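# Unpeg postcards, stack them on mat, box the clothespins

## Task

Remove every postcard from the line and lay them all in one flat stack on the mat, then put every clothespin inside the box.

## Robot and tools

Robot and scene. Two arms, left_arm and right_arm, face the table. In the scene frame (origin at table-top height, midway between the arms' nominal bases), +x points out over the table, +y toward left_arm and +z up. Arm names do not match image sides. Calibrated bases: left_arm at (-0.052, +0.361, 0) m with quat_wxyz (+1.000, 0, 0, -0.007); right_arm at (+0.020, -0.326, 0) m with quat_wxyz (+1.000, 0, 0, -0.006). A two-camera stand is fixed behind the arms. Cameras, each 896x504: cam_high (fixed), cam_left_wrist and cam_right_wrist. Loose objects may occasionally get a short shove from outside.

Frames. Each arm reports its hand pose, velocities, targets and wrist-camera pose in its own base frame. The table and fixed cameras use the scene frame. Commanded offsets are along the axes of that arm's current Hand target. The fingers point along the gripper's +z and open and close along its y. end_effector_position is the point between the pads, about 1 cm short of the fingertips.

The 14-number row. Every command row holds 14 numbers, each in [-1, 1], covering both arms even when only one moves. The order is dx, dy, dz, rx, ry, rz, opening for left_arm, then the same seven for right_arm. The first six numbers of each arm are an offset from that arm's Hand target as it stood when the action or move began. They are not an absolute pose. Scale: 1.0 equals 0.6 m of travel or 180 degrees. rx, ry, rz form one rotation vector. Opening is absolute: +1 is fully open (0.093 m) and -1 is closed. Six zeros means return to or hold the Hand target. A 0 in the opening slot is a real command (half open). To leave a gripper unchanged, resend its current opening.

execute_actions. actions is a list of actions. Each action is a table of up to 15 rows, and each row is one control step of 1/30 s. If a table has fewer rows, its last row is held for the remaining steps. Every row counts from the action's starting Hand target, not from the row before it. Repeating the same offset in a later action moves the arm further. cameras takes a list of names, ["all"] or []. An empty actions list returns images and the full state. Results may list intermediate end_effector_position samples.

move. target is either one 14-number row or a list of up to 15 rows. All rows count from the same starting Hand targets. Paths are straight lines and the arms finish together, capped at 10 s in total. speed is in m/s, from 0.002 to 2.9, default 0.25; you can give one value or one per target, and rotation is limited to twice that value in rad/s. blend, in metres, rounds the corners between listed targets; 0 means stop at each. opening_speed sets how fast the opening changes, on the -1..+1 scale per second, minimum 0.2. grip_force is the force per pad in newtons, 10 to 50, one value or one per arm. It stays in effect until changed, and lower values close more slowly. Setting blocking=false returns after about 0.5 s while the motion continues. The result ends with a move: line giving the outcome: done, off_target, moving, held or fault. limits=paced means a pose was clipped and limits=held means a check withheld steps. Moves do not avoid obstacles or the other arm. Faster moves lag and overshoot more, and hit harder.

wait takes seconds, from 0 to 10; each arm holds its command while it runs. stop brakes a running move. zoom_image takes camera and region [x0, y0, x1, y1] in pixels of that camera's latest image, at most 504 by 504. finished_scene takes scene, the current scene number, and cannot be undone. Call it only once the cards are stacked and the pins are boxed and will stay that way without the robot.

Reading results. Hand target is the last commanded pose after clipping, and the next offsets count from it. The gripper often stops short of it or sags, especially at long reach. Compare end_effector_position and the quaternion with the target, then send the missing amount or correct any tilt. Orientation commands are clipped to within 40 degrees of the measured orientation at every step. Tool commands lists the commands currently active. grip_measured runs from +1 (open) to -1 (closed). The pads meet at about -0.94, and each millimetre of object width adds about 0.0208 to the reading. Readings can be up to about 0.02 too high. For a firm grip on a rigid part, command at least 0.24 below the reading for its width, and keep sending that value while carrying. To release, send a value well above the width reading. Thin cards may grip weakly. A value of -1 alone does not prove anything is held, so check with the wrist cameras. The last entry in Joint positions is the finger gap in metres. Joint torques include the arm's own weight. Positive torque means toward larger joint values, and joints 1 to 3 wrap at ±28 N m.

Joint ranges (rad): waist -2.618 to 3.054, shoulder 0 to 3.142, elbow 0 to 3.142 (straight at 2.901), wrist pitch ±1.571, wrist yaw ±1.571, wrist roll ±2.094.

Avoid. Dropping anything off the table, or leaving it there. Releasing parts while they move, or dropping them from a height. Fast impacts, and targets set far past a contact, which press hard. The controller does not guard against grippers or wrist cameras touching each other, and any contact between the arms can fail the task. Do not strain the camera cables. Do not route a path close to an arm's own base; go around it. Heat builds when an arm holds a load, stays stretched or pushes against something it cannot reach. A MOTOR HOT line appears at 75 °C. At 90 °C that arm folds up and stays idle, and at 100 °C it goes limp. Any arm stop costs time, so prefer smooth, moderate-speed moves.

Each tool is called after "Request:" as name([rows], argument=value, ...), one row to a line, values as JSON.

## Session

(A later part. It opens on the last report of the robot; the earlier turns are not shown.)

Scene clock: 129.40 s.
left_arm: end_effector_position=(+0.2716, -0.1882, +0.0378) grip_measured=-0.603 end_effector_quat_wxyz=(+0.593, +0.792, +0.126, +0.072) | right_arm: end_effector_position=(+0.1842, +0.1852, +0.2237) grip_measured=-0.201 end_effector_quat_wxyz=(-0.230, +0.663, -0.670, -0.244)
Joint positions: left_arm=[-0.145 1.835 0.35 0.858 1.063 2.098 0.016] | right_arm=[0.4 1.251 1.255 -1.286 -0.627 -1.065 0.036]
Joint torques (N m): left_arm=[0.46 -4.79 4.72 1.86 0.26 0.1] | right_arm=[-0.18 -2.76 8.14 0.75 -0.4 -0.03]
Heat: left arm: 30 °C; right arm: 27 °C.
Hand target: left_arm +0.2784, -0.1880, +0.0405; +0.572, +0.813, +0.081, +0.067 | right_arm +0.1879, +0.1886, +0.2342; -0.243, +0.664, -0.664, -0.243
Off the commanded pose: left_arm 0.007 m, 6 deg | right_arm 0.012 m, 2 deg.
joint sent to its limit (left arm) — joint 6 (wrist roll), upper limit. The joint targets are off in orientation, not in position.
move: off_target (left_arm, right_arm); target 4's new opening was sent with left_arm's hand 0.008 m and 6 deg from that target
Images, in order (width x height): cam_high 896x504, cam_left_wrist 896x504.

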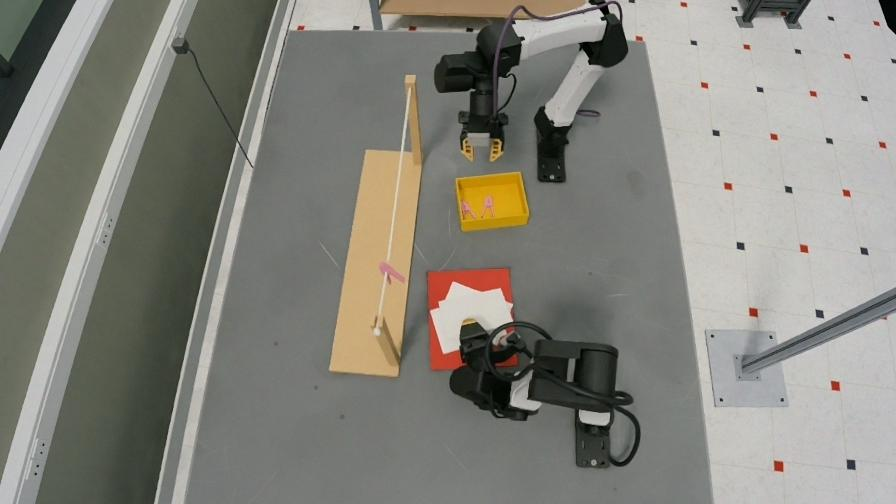

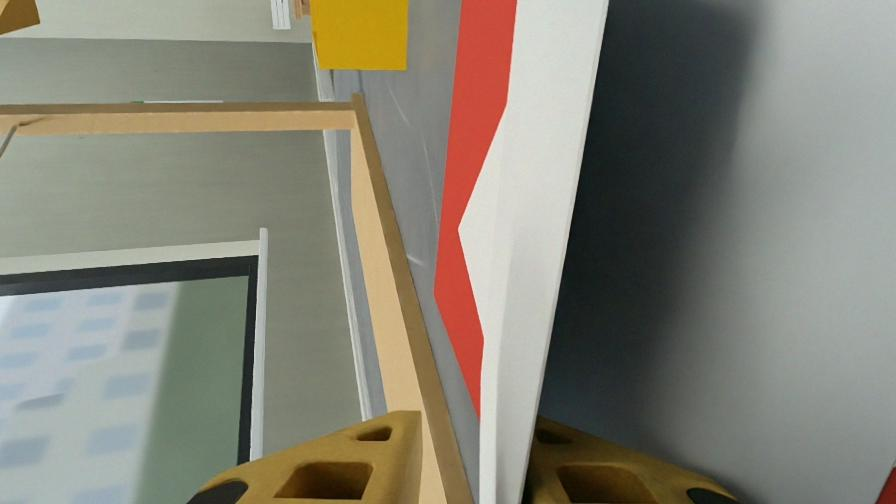

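Request:
move([
  [0,0,-0.1167,0,0,0,-0.6,-0.05,-0.04,0.05,0.04,-0.07,0.017,0.95],
  [0,0.2,-0.18,0,0,0,-0.6,-0.2192,-0.1535,0.1852,0.1583,-0.2863,0.0686,0.95],
], speed=[0.25,0.3], blend=[0.02,0], cameras=["all"])

Request:
zoom_image(camera="cam_high", region=[410, 250, 550, 390])

Scene clock: 133.27 s.
left_arm: end_effector_position=(+0.2601, -0.1281, +0.1769) grip_measured=-0.603 end_effector_quat_wxyz=(+0.641, +0.744, +0.158, +0.104) | right_arm: end_effector_position=(+0.2813, +0.3596, +0.2273) grip_measured=+0.949 end_effector_quat_wxyz=(+0.619, -0.354, +0.605, +0.355)
Joint positions: left_arm=[0.134 1.156 0.462 0.1 1.288 2.098 0.016] | right_arm=[0.824 1.561 0.662 0.916 -0.226 -0.005 0.091]
Joint torques (N m): left_arm=[-0.44 -4.51 9.16 1.35 0.25 0.1] | right_arm=[0.47 -5.74 4.93 2.26 0.16 0.16]
Heat: left arm: 30 °C; right arm: 27 °C.
Hand target: left_arm +0.2634, -0.1285, +0.1899; +0.572, +0.813, +0.081, +0.067 | right_arm +0.2801, +0.3608, +0.2342; +0.628, -0.344, +0.596, +0.363
Off the commanded pose: left_arm 0.013 m, 15 deg | right_arm 0.007 m, 2 deg.
joint sent to its limit (left arm) — joint 6 (wrist roll), upper limit. The joint targets are off in orientation, not in position.
move: off_target (left_arm)

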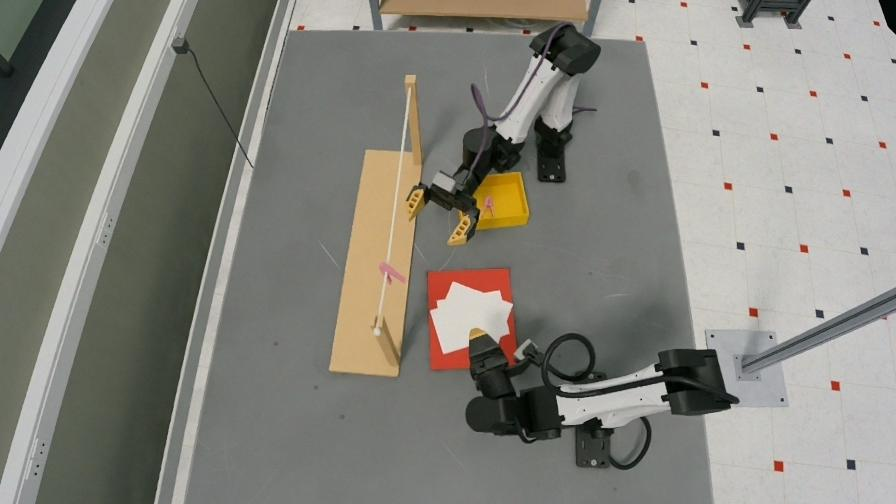

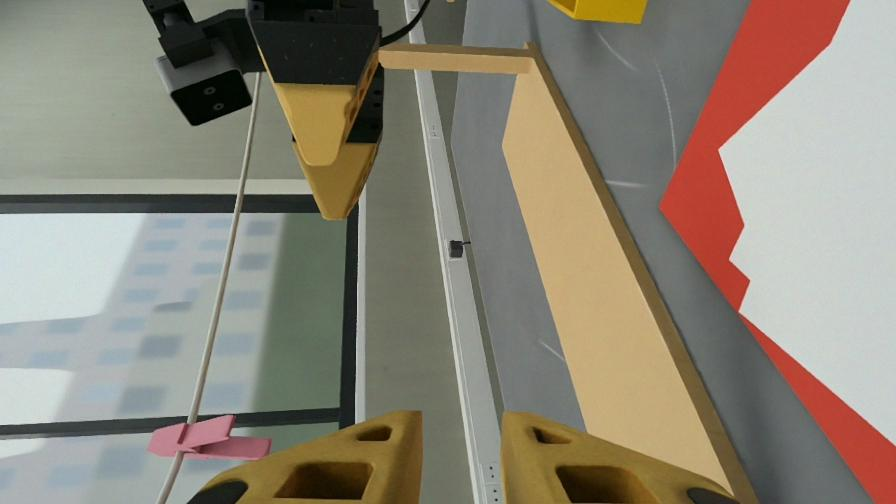

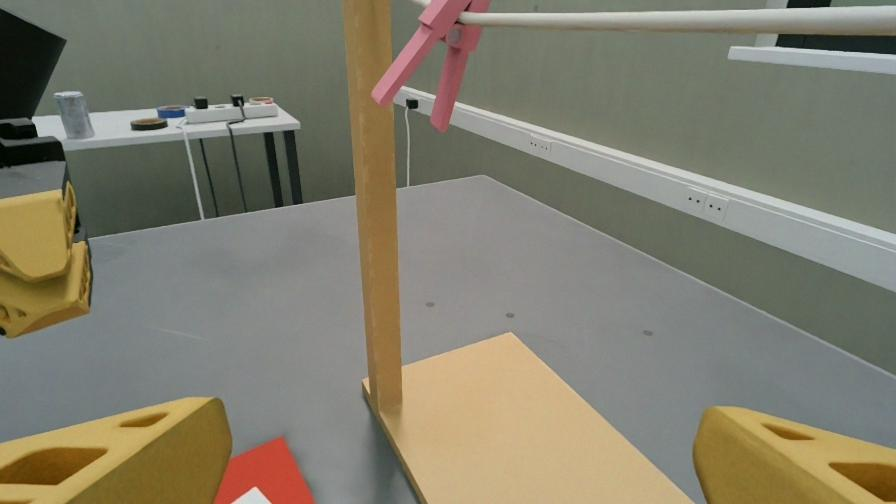

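Scaled by 3.600 from the camera's 896x504 image, which has a finer 1280x720 frame.

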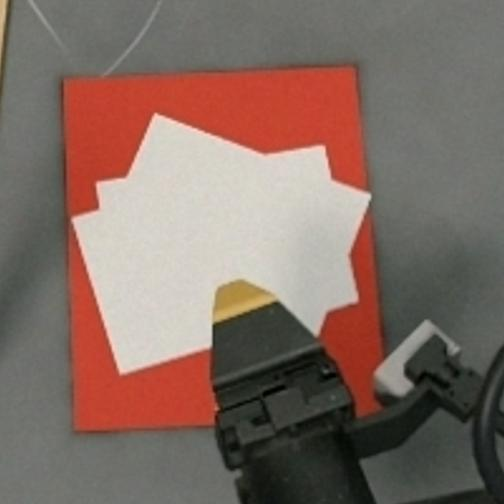

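Request:
zoom_image(camera="cam_right_wrist", region=[320, 0, 580, 150])

Request:
zoom_image(camera="cam_high", region=[340, 230, 440, 310])

Request:
zoom_image(camera="cam_left_wrist", region=[100, 370, 340, 504])

Scaled by 1.938 from the camera's 896x504 image, which has a finer 1280x720 frame.

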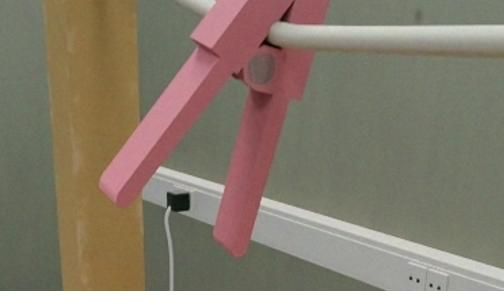

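Scaled by 5.040 from the camera's 896x504 image, which has a finer 1280x720 frame.

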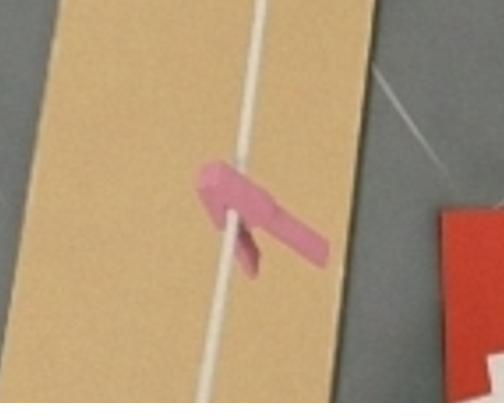

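Scaled by 2.100 from the camera's 896x504 image, which has a finer 1280x720 frame.

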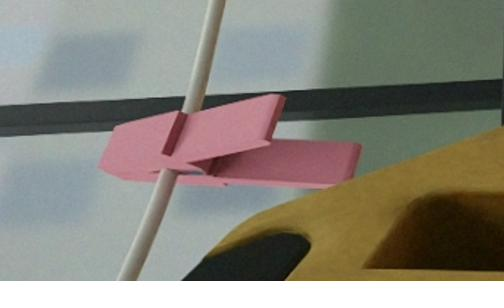

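Request:
move(target=[-0.029,-0.012,-0.3805,0,0,0,-0.6,0.0792,0.0278,0.2367,0,0,0.083,0.95], speed=0.2, cameras=["cam_right_wrist","cam_high"])

Request:
zoom_image(camera="cam_high", region=[410, 250, 550, 390])

Scene clock: 137.80 s.
left_arm: end_effector_position=(+0.2037, +0.0851, +0.2533) grip_measured=-0.603 end_effector_quat_wxyz=(+0.511, +0.610, +0.364, +0.483) | right_arm: end_effector_position=(+0.3335, +0.4884, +0.1747) grip_measured=+0.949 end_effector_quat_wxyz=(+0.559, -0.278, +0.651, +0.431)
Joint positions: left_arm=[1.263 0.68 0.432 -0.06 1.537 2.098 0.016] | right_arm=[0.937 2.119 1.175 0.941 -0.123 0.252 0.091]
Joint torques (N m): left_arm=[0.55 -0.84 8.24 1.15 0.39 0.1] | right_arm=[-0.1 -10.22 8.51 2.07 0.25 0.14]
Heat: left arm: 29 °C; right arm: 27 °C.
Hand target: left_arm +0.1998, +0.0803, +0.2596; +0.570, +0.765, +0.193, +0.230 | right_arm +0.3377, +0.4941, +0.1941; +0.575, -0.264, +0.636, +0.442
Off the commanded pose: left_arm 0.009 m, 63 deg; orientation clipped | right_arm 0.021 m, 3 deg.
joint sent to its limit (left arm) — joint 5 (wrist yaw), upper limit; joint 6 (wrist roll), upper limit. The joint targets are off in orientation, not in position.
move: off_target (left_arm, right_arm); limits=paced
Images, in order (width x height): cam_high 896x504, cam_right_wrist 896x504.

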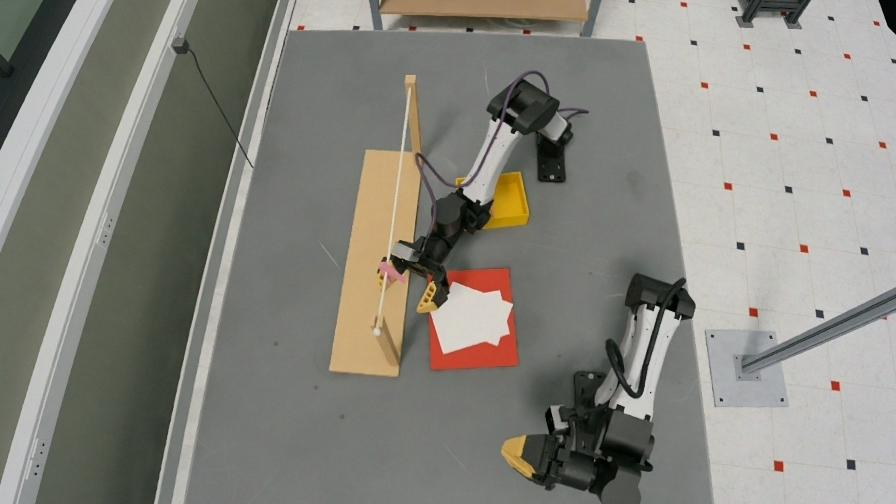

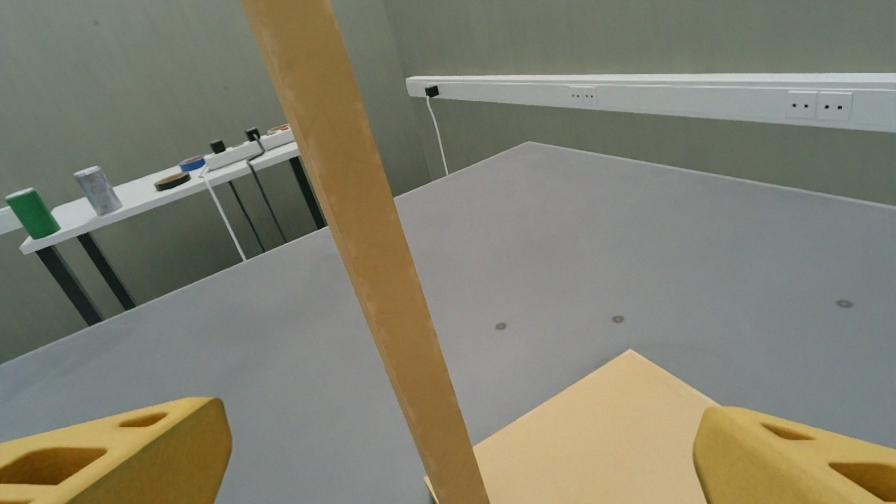

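Scaled by 3.600 from the camera's 896x504 image, which has a finer 1280x720 frame.

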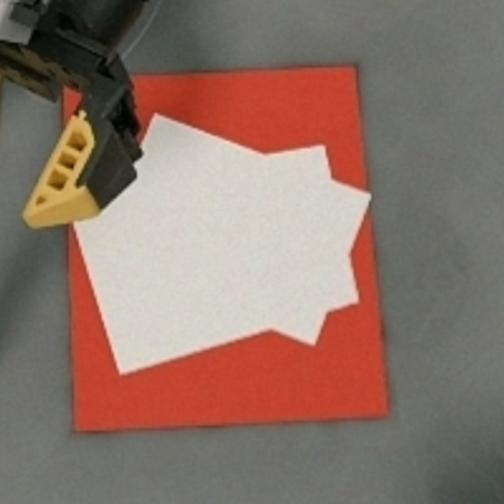

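Request:
move(target=[0,0,0,0,0,0,-0.6,-0.0965,0.0259,0.0052,0,0,0,0.95], speed=0.12, cameras=["cam_right_wrist","cam_high"])

Scene clock: 139.37 s.
left_arm: end_effector_position=(+0.2037, +0.0851, +0.2533) grip_measured=-0.603 end_effector_quat_wxyz=(+0.511, +0.610, +0.364, +0.483) | right_arm: end_effector_position=(+0.3380, +0.4924, +0.2133) grip_measured=+0.949 end_effector_quat_wxyz=(+0.549, -0.277, +0.665, +0.424)
Joint positions: left_arm=[1.263 0.68 0.432 -0.06 1.537 2.098 0.016] | right_arm=[0.937 2.034 1.266 0.73 -0.115 0.259 0.091]
Joint torques (N m): left_arm=[0.58 -0.84 8.25 1.15 0.39 0.1] | right_arm=[-0.02 -13.71 8.42 2.11 0.15 0.06]
Heat: left arm: 29 °C; right arm: 27 °C.
Hand target: left_arm +0.1998, +0.0803, +0.2596; +0.570, +0.765, +0.193, +0.230 | right_arm +0.3377, +0.4941, +0.2543; +0.576, -0.263, +0.636, +0.442
Off the commanded pose: left_arm 0.009 m, 40 deg; orientation clipped | right_arm 0.041 m, 5 deg.
joint sent to its limit (left arm) — joint 5 (wrist yaw), upper limit; joint 6 (wrist roll), upper limit. The joint targets are off in orientation, not in position.
move: off_target (left_arm, right_arm); limits=paced
Images, in order (width x height): cam_high 896x504, cam_right_wrist 896x504.

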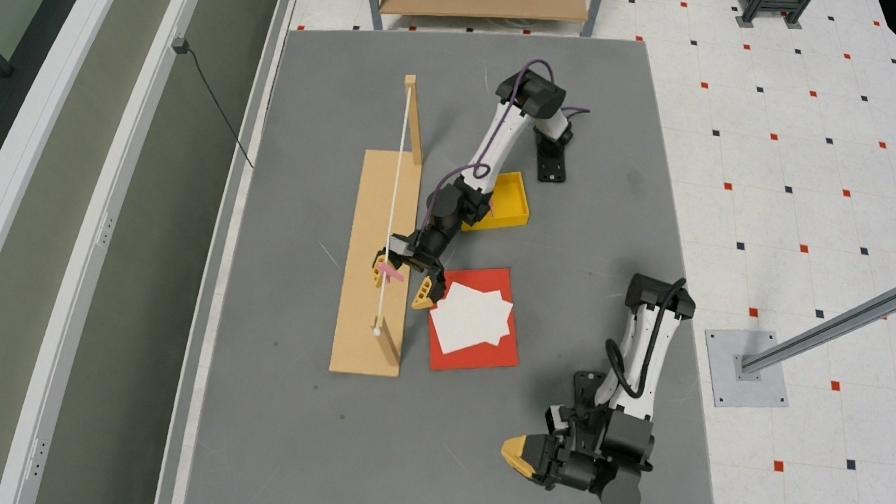

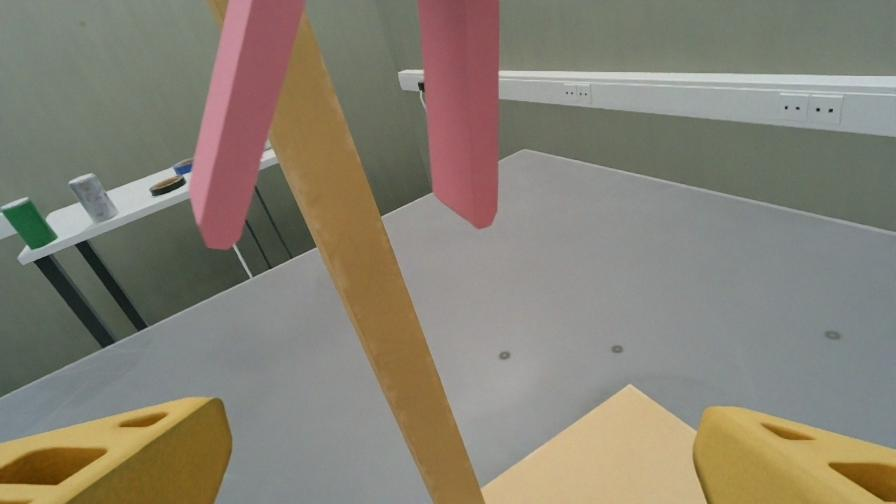

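Request:
move(target=[0,0,0,0,0,0,-0.6,-0.0917,0.0183,-0.02,0,0,0,0.95], speed=0.1, cameras=["cam_right_wrist","cam_high"])

Scene clock: 141.10 s.
left_arm: end_effector_position=(+0.2037, +0.0851, +0.2533) grip_measured=-0.603 end_effector_quat_wxyz=(+0.511, +0.610, +0.364, +0.483) | right_arm: end_effector_position=(+0.3314, +0.4834, +0.2656) grip_measured=+0.949 end_effector_quat_wxyz=(+0.547, -0.277, +0.667, +0.423)
Joint positions: left_arm=[1.263 0.68 0.432 -0.06 1.537 2.098 0.016] | right_arm=[0.937 1.91 1.32 0.547 -0.115 0.259 0.091]
Joint torques (N m): left_arm=[0.57 -0.84 8.25 1.15 0.39 0.1] | right_arm=[-0.87 -13.39 9.07 2.11 0.02 0.01]
Heat: left arm: 28 °C; right arm: 27 °C.
Hand target: left_arm +0.1998, +0.0803, +0.2596; +0.570, +0.765, +0.193, +0.230 | right_arm +0.3333, +0.4794, +0.3094; +0.575, -0.263, +0.636, +0.442
Off the commanded pose: left_arm 0.009 m, 40 deg | right_arm 0.044 m, 5 deg.
joint sent to its limit (left arm) — joint 5 (wrist yaw), upper limit; joint 6 (wrist roll), upper limit. The joint targets are off in orientation, not in position.
move: off_target (left_arm, right_arm)
Images, in order (width x height): cam_high 896x504, cam_right_wrist 896x504.

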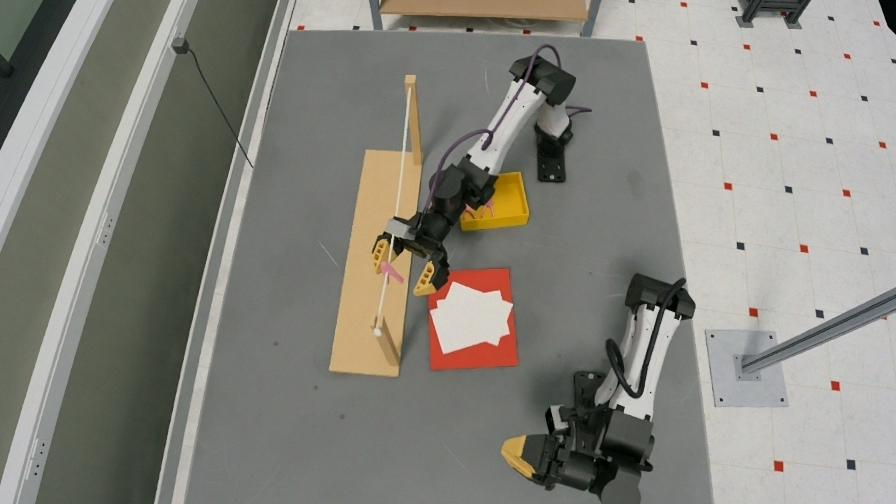

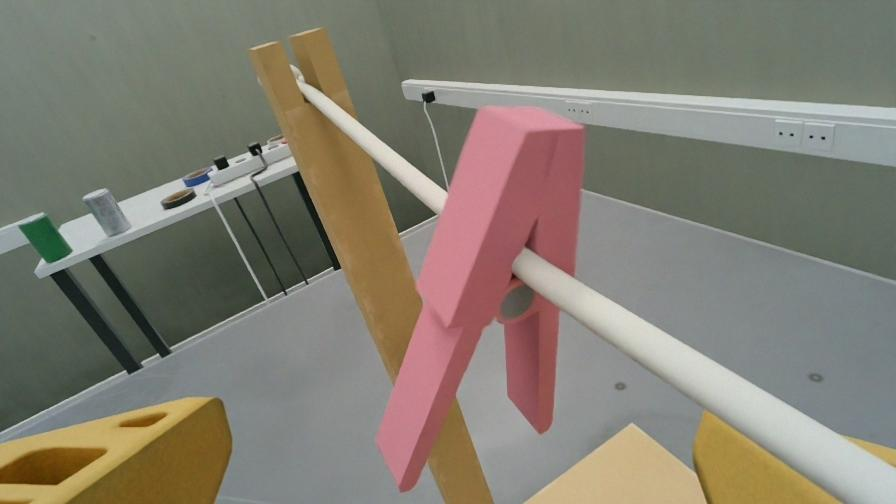

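Request:
move(target=[0,0,0,0,0,0,-0.6,0.0318,-0.0025,-0.005,-0.1287,0.0345,0.0069,0.95], speed=0.1, cameras=["cam_right_wrist","cam_high"])

Scene clock: 144.63 s.
left_arm: end_effector_position=(+0.2037, +0.0851, +0.2533) grip_measured=-0.603 end_effector_quat_wxyz=(+0.511, +0.610, +0.364, +0.483) | right_arm: end_effector_position=(+0.3247, +0.4773, +0.2660) grip_measured=+0.949 end_effector_quat_wxyz=(+0.447, -0.388, +0.595, +0.543)
Joint positions: left_arm=[1.263 0.68 0.432 -0.06 1.537 2.098 0.016] | right_arm=[0.791 1.98 1.387 0.58 -0.669 0.296 0.091]
Joint torques (N m): left_arm=[0.57 -0.84 8.25 1.15 0.39 0.1] | right_arm=[-0.55 -9.74 9.33 2.11 -0.08 0.03]
Heat: left arm: 28 °C; right arm: 27 °C.
Hand target: left_arm +0.1998, +0.0803, +0.2596; +0.570, +0.765, +0.193, +0.230 | right_arm +0.3293, +0.4794, +0.2906; +0.471, -0.390, +0.567, +0.552
Off the commanded pose: left_arm 0.009 m, 40 deg | right_arm 0.025 m, 4 deg.
joint sent to its limit (left arm) — joint 5 (wrist yaw), upper limit; joint 6 (wrist roll), upper limit. The joint targets are off in orientation, not in position.
move: off_target (left_arm, right_arm)
Images, in order (width x height): cam_high 896x504, cam_right_wrist 896x504.

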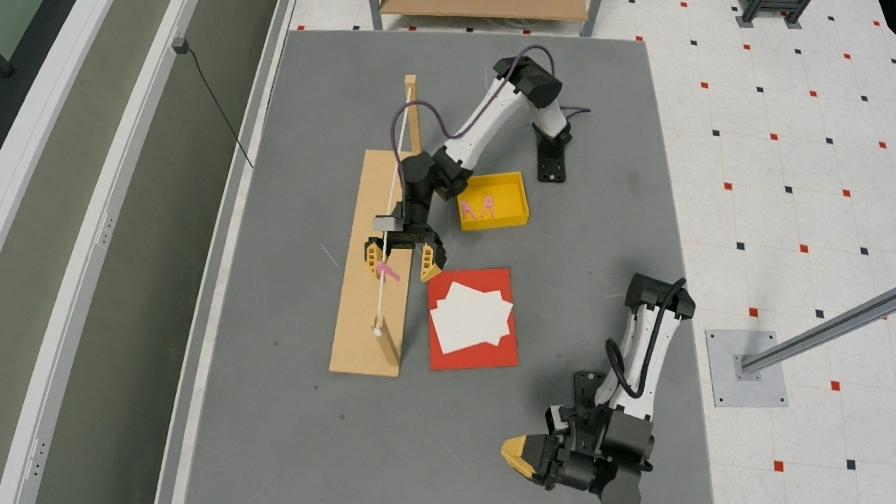

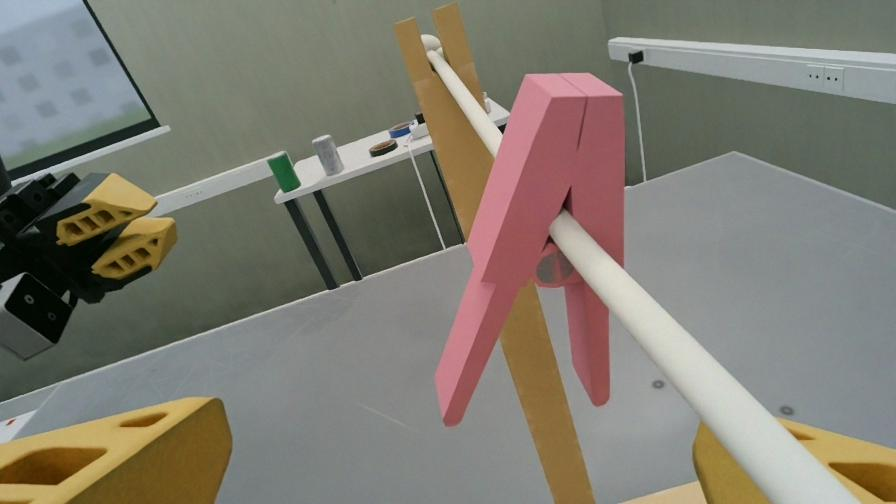

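Request:
move(target=[0,0,0,0,0,0,-0.6,-0.0283,-0.015,0.006,0,0,0,0.95], speed=0.08, cameras=["cam_right_wrist"])

Scene clock: 146.03 s.
left_arm: end_effector_position=(+0.2037, +0.0851, +0.2533) grip_measured=-0.603 end_effector_quat_wxyz=(+0.511, +0.610, +0.364, +0.483) | right_arm: end_effector_position=(+0.3389, +0.4797, +0.2852) grip_measured=+0.949 end_effector_quat_wxyz=(+0.454, -0.389, +0.587, +0.546)
Joint positions: left_arm=[1.263 0.68 0.432 -0.06 1.537 2.098 0.016] | right_arm=[0.772 2.006 1.484 0.533 -0.689 0.299 0.091]
Joint torques (N m): left_arm=[0.57 -0.85 8.25 1.15 0.39 0.1] | right_arm=[-0.64 -10.36 9.47 1.9 -0.01 0.07]
Heat: left arm: 28 °C; right arm: 27 °C.
Hand target: left_arm +0.1998, +0.0803, +0.2596; +0.570, +0.765, +0.193, +0.230 | right_arm +0.3425, +0.4809, +0.3048; +0.471, -0.390, +0.567, +0.552
Off the commanded pose: left_arm 0.009 m, 40 deg | right_arm 0.020 m, 3 deg.
joint sent to its limit (left arm) — joint 5 (wrist yaw), upper limit; joint 6 (wrist roll), upper limit. The joint targets are off in orientation, not in position.
move: off_target (left_arm, right_arm)
Images, in order (width x height): cam_right_wrist 896x504.

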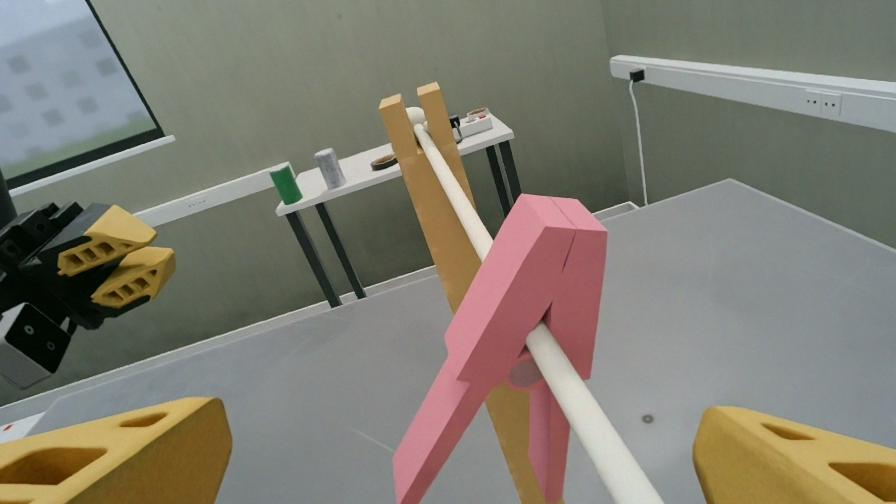

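Request:
move(target=[0,0,0,0,0,0,-0.6,0,0,0.003,0,0,0,-0.2], speed=0.05, opening_speed=1.3, cameras=["cam_right_wrist"])

Scene clock: 147.37 s.
left_arm: end_effector_position=(+0.2037, +0.0851, +0.2533) grip_measured=-0.603 end_effector_quat_wxyz=(+0.511, +0.610, +0.364, +0.483) | right_arm: end_effector_position=(+0.3389, +0.4807, +0.2864) grip_measured=-0.198 end_effector_quat_wxyz=(+0.453, -0.390, +0.585, +0.547)
Joint positions: left_arm=[1.263 0.68 0.432 -0.06 1.537 2.098 0.016] | right_arm=[0.772 2.009 1.493 0.53 -0.695 0.299 0.036]
Joint torques (N m): left_arm=[0.58 -0.85 8.23 1.15 0.39 0.1] | right_arm=[-0.49 -10.22 9.24 1.85 0.06 0.03]
Heat: left arm: 27 °C; right arm: 27 °C.
Hand target: left_arm +0.1998, +0.0803, +0.2596; +0.570, +0.765, +0.193, +0.230 | right_arm +0.3427, +0.4827, +0.3051; +0.471, -0.390, +0.567, +0.552
Off the commanded pose: left_arm 0.009 m, 40 deg | right_arm 0.019 m, 3 deg.
joint sent to its limit (left arm) — joint 5 (wrist yaw), upper limit; joint 6 (wrist roll), upper limit. The joint targets are off in orientation, not in position.
move: off_target (left_arm, right_arm)
Images, in order (width x height): cam_right_wrist 896x504.

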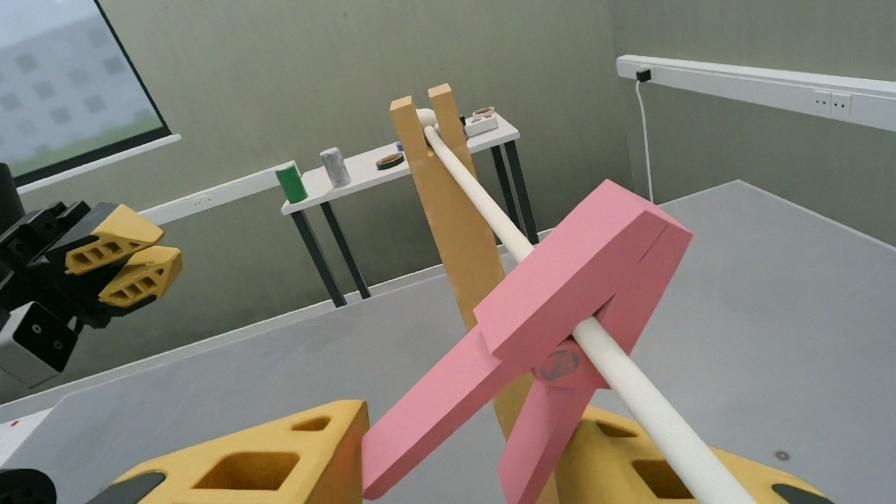

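Request:
move(target=[0,0,0,0,0,0,-0.6,0,0,0,0,0,0.11,0.6], speed=0.1, opening_speed=2.0, cameras=["cam_right_wrist"])

Scene clock: 149.97 s.
left_arm: end_effector_position=(+0.2037, +0.0851, +0.2533) grip_measured=-0.603 end_effector_quat_wxyz=(+0.511, +0.610, +0.364, +0.483) | right_arm: end_effector_position=(+0.3384, +0.4810, +0.2909) grip_measured=+0.599 end_effector_quat_wxyz=(+0.358, -0.289, +0.637, +0.618)
Joint positions: left_arm=[1.263 0.68 0.432 -0.06 1.537 2.098 0.016] | right_arm=[0.772 2.009 1.499 0.538 -0.699 0.637 0.074]
Joint torques (N m): left_arm=[0.57 -0.85 8.25 1.15 0.39 0.1] | right_arm=[-0.46 -10.07 9.02 1.84 0.16 0.09]
Heat: left arm: 28 °C; right arm: 28 °C.
Hand target: left_arm +0.1998, +0.0803, +0.2596; +0.570, +0.765, +0.193, +0.230 | right_arm +0.3427, +0.4827, +0.3051; +0.369, -0.287, +0.626, +0.624
Off the commanded pose: left_arm 0.009 m, 40 deg | right_arm 0.015 m, 2 deg.
joint sent to its limit (left arm) — joint 5 (wrist yaw), upper limit; joint 6 (wrist roll), upper limit. The joint targets are off in orientation, not in position.
move: off_target (left_arm, right_arm)
Images, in order (width x height): cam_right_wrist 896x504.

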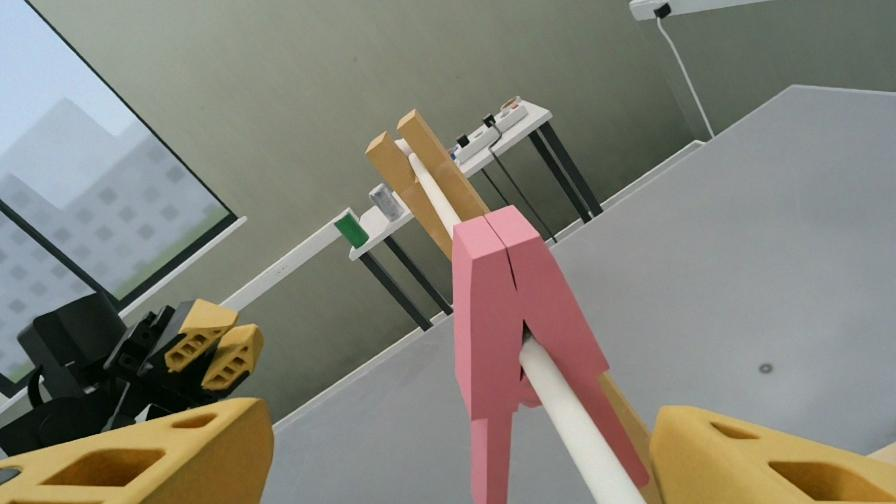

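Request:
move(target=[0,0,0,0,0,0,-0.6,0,-0.0267,0,0,0,0,0.6], speed=0.06, cameras=["cam_right_wrist"])

Scene clock: 151.13 s.
left_arm: end_effector_position=(+0.2037, +0.0851, +0.2533) grip_measured=-0.603 end_effector_quat_wxyz=(+0.511, +0.610, +0.364, +0.483) | right_arm: end_effector_position=(+0.3412, +0.4836, +0.2939) grip_measured=+0.599 end_effector_quat_wxyz=(+0.362, -0.299, +0.623, +0.626)
Joint positions: left_arm=[1.263 0.68 0.432 -0.06 1.537 2.098 0.016] | right_arm=[0.766 2.037 1.527 0.57 -0.728 0.639 0.074]
Joint torques (N m): left_arm=[0.57 -0.85 8.24 1.15 0.39 0.1] | right_arm=[-1.44 -8.68 8.65 1.74 0.19 0.08]
Heat: left arm: 28 °C; right arm: 28 °C.
Hand target: left_arm +0.1998, +0.0803, +0.2596; +0.570, +0.765, +0.193, +0.230 | right_arm +0.3559, +0.4818, +0.2958; +0.369, -0.287, +0.626, +0.624
Off the commanded pose: left_arm 0.009 m, 40 deg | right_arm 0.015 m, 2 deg.
joint sent to its limit (left arm) — joint 5 (wrist yaw), upper limit; joint 6 (wrist roll), upper limit. The joint targets are off in orientation, not in position.
move: off_target (left_arm, right_arm)
Images, in order (width x height): cam_right_wrist 896x504.

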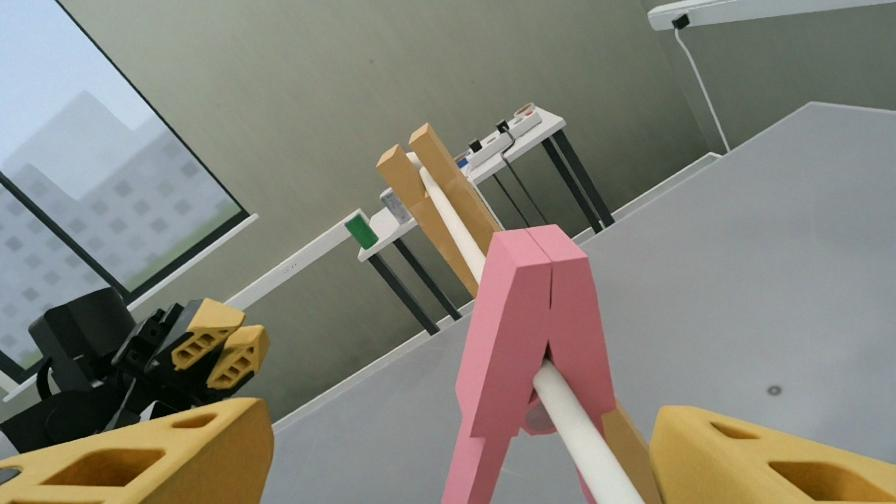

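Request:
move(target=[0,0,0,0,0,0,-0.6,0.0133,-0.0133,0,0,0,0,0.6], speed=0.06, cameras=["cam_right_wrist","cam_high"])

Scene clock: 152.30 s.
left_arm: end_effector_position=(+0.2037, +0.0851, +0.2533) grip_measured=-0.603 end_effector_quat_wxyz=(+0.511, +0.610, +0.364, +0.483) | right_arm: end_effector_position=(+0.3419, +0.4851, +0.2942) grip_measured=+0.599 end_effector_quat_wxyz=(+0.370, -0.304, +0.612, +0.630)
Joint positions: left_arm=[1.263 0.68 0.432 -0.06 1.537 2.098 0.016] | right_arm=[0.766 2.052 1.527 0.615 -0.733 0.639 0.074]
Joint torques (N m): left_arm=[0.58 -0.85 8.24 1.15 0.39 0.1] | right_arm=[-1.8 -8.57 7.02 1.59 0.24 0.08]
Heat: left arm: 28 °C; right arm: 28 °C.
Hand target: left_arm +0.1998, +0.0803, +0.2596; +0.570, +0.765, +0.193, +0.230 | right_arm +0.3580, +0.4822, +0.2847; +0.369, -0.287, +0.626, +0.624
Off the commanded pose: left_arm 0.009 m, 40 deg | right_arm 0.019 m, 3 deg.
joint sent to its limit (left arm) — joint 5 (wrist yaw), upper limit; joint 6 (wrist roll), upper limit. The joint targets are off in orientation, not in position.
move: off_target (left_arm, right_arm)
Images, in order (width x height): cam_high 896x504, cam_right_wrist 896x504.

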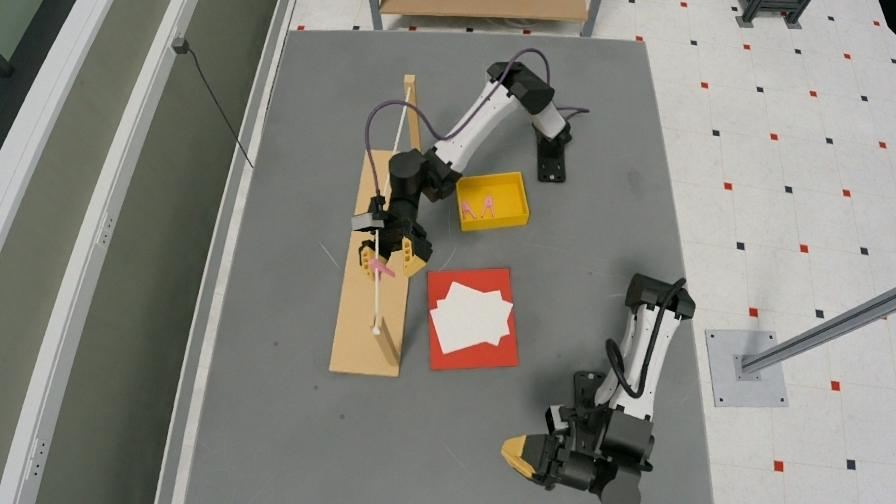

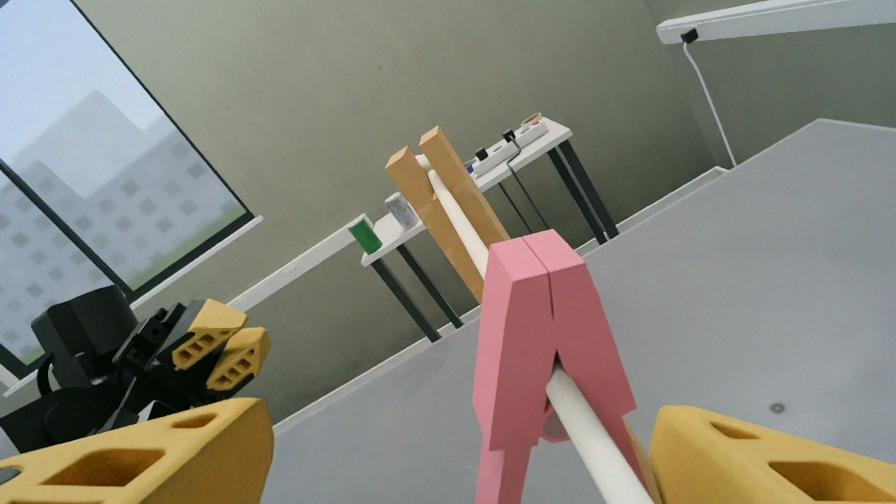

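Request:
zoom_image(camera="cam_high", region=[340, 70, 480, 300])

Scaled by 2.191 from the camera's 896x504 image, which has a finer 1280x720 frame.

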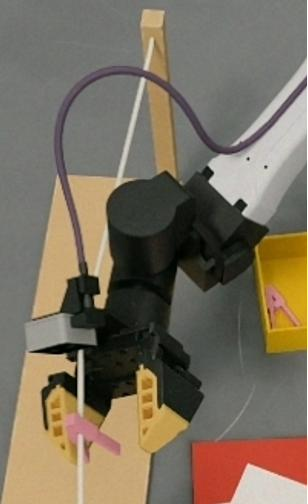

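Request:
move(target=[0,0,0,0,0,0,-0.6,0.0027,0.009,0.006,0.0324,-0.0105,-0.1946,0.95], speed=0.12, cameras=["cam_right_wrist","cam_high"])

Scene clock: 157.73 s.
left_arm: end_effector_position=(+0.2037, +0.0851, +0.2533) grip_measured=-0.603 end_effector_quat_wxyz=(+0.511, +0.610, +0.364, +0.483) | right_arm: end_effector_position=(+0.3560, +0.4876, +0.2744) grip_measured=+0.949 end_effector_quat_wxyz=(+0.546, -0.432, +0.550, +0.462)
Joint positions: left_arm=[1.263 0.68 0.432 -0.06 1.537 2.098 0.016] | right_arm=[0.787 2.052 1.495 0.583 -0.581 0.051 0.091]
Joint torques (N m): left_arm=[0.57 -0.85 8.25 1.15 0.39 0.1] | right_arm=[0.08 -12.57 5.35 2.01 0.22 -0.16]
Heat: left arm: 28 °C; right arm: 28 °C.
Hand target: left_arm +0.1998, +0.0803, +0.2596; +0.570, +0.765, +0.193, +0.230 | right_arm +0.3529, +0.4862, +0.2865; +0.564, -0.433, +0.535, +0.457
Off the commanded pose: left_arm 0.009 m, 40 deg | right_arm 0.013 m, 3 deg.
joint sent to its limit (left arm) — joint 5 (wrist yaw), upper limit; joint 6 (wrist roll), upper limit. The joint targets are off in orientation, not in position.
move: off_target (left_arm, right_arm)
Images, in order (width x height): cam_high 896x504, cam_right_wrist 896x504.

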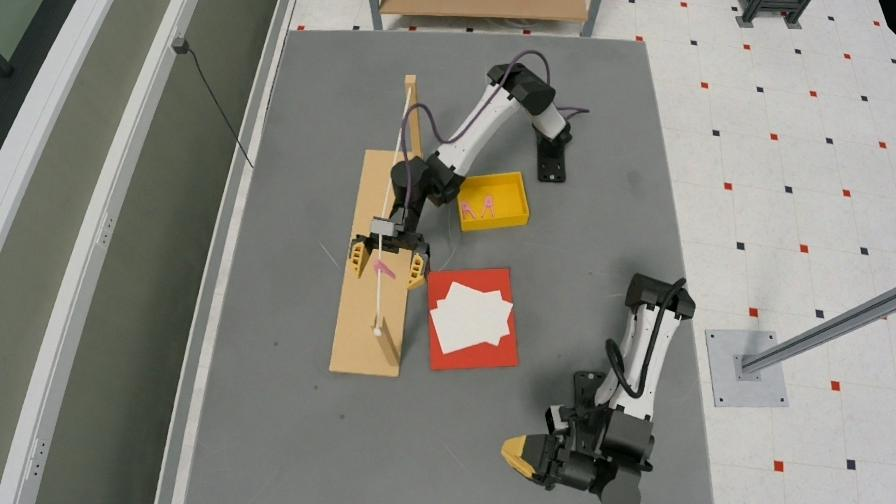

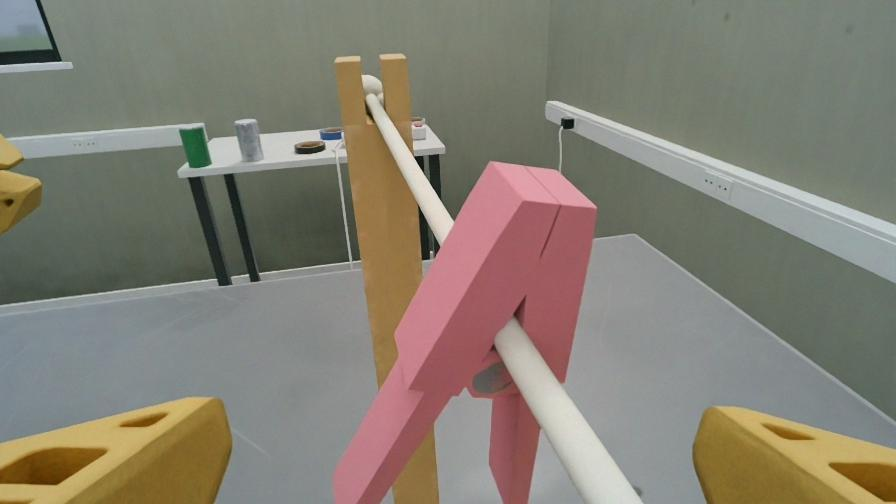

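Request:
move(target=[0,0,0,0,0,0,-0.6,0,0,0,0,0,0,-0.2], speed=0.05, opening_speed=1.2, cameras=["cam_right_wrist"])

Scene clock: 159.20 s.
left_arm: end_effector_position=(+0.2037, +0.0851, +0.2533) grip_measured=-0.603 end_effector_quat_wxyz=(+0.511, +0.610, +0.364, +0.483) | right_arm: end_effector_position=(+0.3561, +0.4876, +0.2744) grip_measured=-0.199 end_effector_quat_wxyz=(+0.546, -0.432, +0.550, +0.461)
Joint positions: left_arm=[1.263 0.68 0.432 -0.06 1.537 2.098 0.016] | right_arm=[0.787 2.052 1.495 0.583 -0.58 0.05 0.036]
Joint torques (N m): left_arm=[0.57 -0.85 8.25 1.15 0.39 0.1] | right_arm=[0.23 -12.44 5.27 2.04 0.18 -0.17]
Heat: left arm: 28 °C; right arm: 28 °C.
Hand target: left_arm +0.1998, +0.0803, +0.2596; +0.570, +0.765, +0.193, +0.230 | right_arm +0.3530, +0.4862, +0.2865; +0.564, -0.433, +0.535, +0.457
Off the commanded pose: left_arm 0.009 m, 40 deg | right_arm 0.013 m, 3 deg.
joint sent to its limit (left arm) — joint 5 (wrist yaw), upper limit; joint 6 (wrist roll), upper limit. The joint targets are off in orientation, not in position.
move: off_target (left_arm, right_arm)
Images, in order (width x height): cam_right_wrist 896x504.

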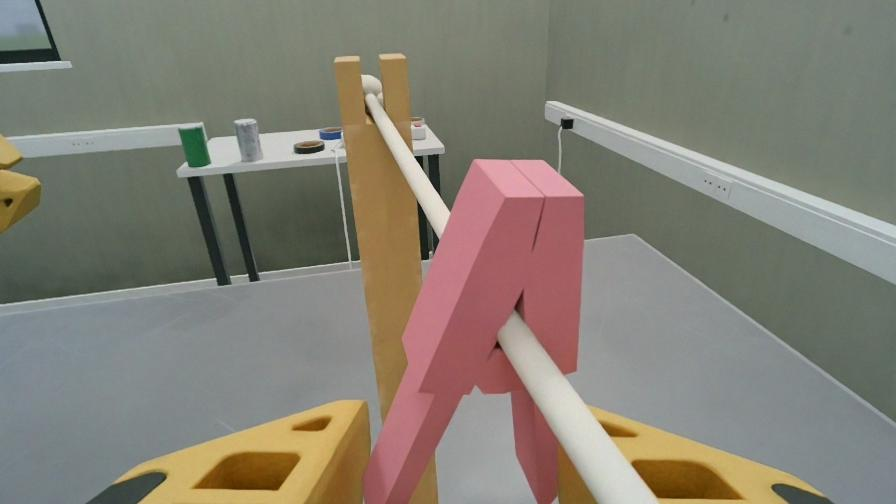

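Request:
move(target=[0,0,0,0,0,0,-0.6,0,0,0,0,0,0,-1], speed=0.05, opening_speed=0.7, cameras=["cam_right_wrist"])

Scene clock: 160.87 s.
left_arm: end_effector_position=(+0.2037, +0.0851, +0.2533) grip_measured=-0.603 end_effector_quat_wxyz=(+0.511, +0.610, +0.364, +0.483) | right_arm: end_effector_position=(+0.3562, +0.4876, +0.2744) grip_measured=-0.740 end_effector_quat_wxyz=(+0.546, -0.432, +0.550, +0.461)
Joint positions: left_arm=[1.263 0.68 0.432 -0.06 1.537 2.098 0.016] | right_arm=[0.787 2.052 1.495 0.583 -0.58 0.05 0.01]
Joint torques (N m): left_arm=[0.57 -0.85 8.24 1.15 0.39 0.1] | right_arm=[0.12 -12.45 5.37 2.02 0.17 -0.17]
Heat: left arm: 28 °C; right arm: 28 °C.
Hand target: left_arm +0.1998, +0.0803, +0.2596; +0.570, +0.765, +0.193, +0.230 | right_arm +0.3529, +0.4862, +0.2865; +0.564, -0.433, +0.535, +0.457
Off the commanded pose: left_arm 0.009 m, 40 deg | right_arm 0.013 m, 3 deg.
joint sent to its limit (left arm) — joint 5 (wrist yaw), upper limit; joint 6 (wrist roll), upper limit. The joint targets are off in orientation, not in position.
move: off_target (left_arm, right_arm)
Images, in order (width x height): cam_right_wrist 896x504.

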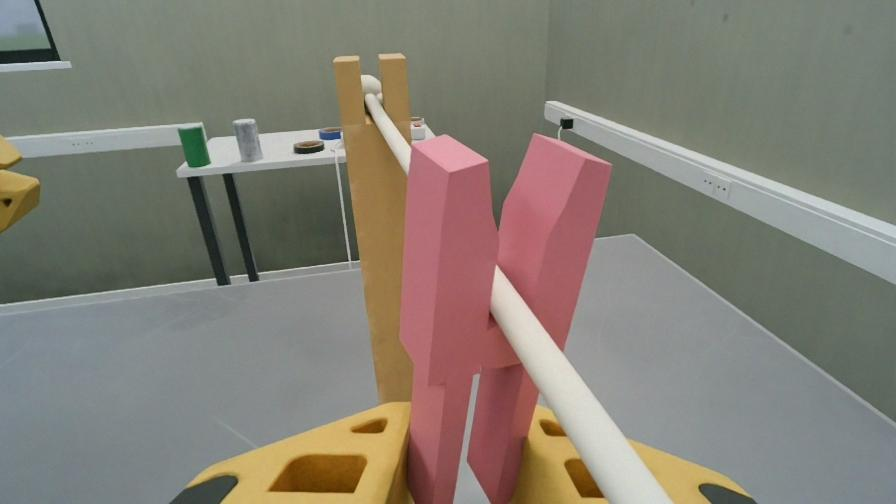

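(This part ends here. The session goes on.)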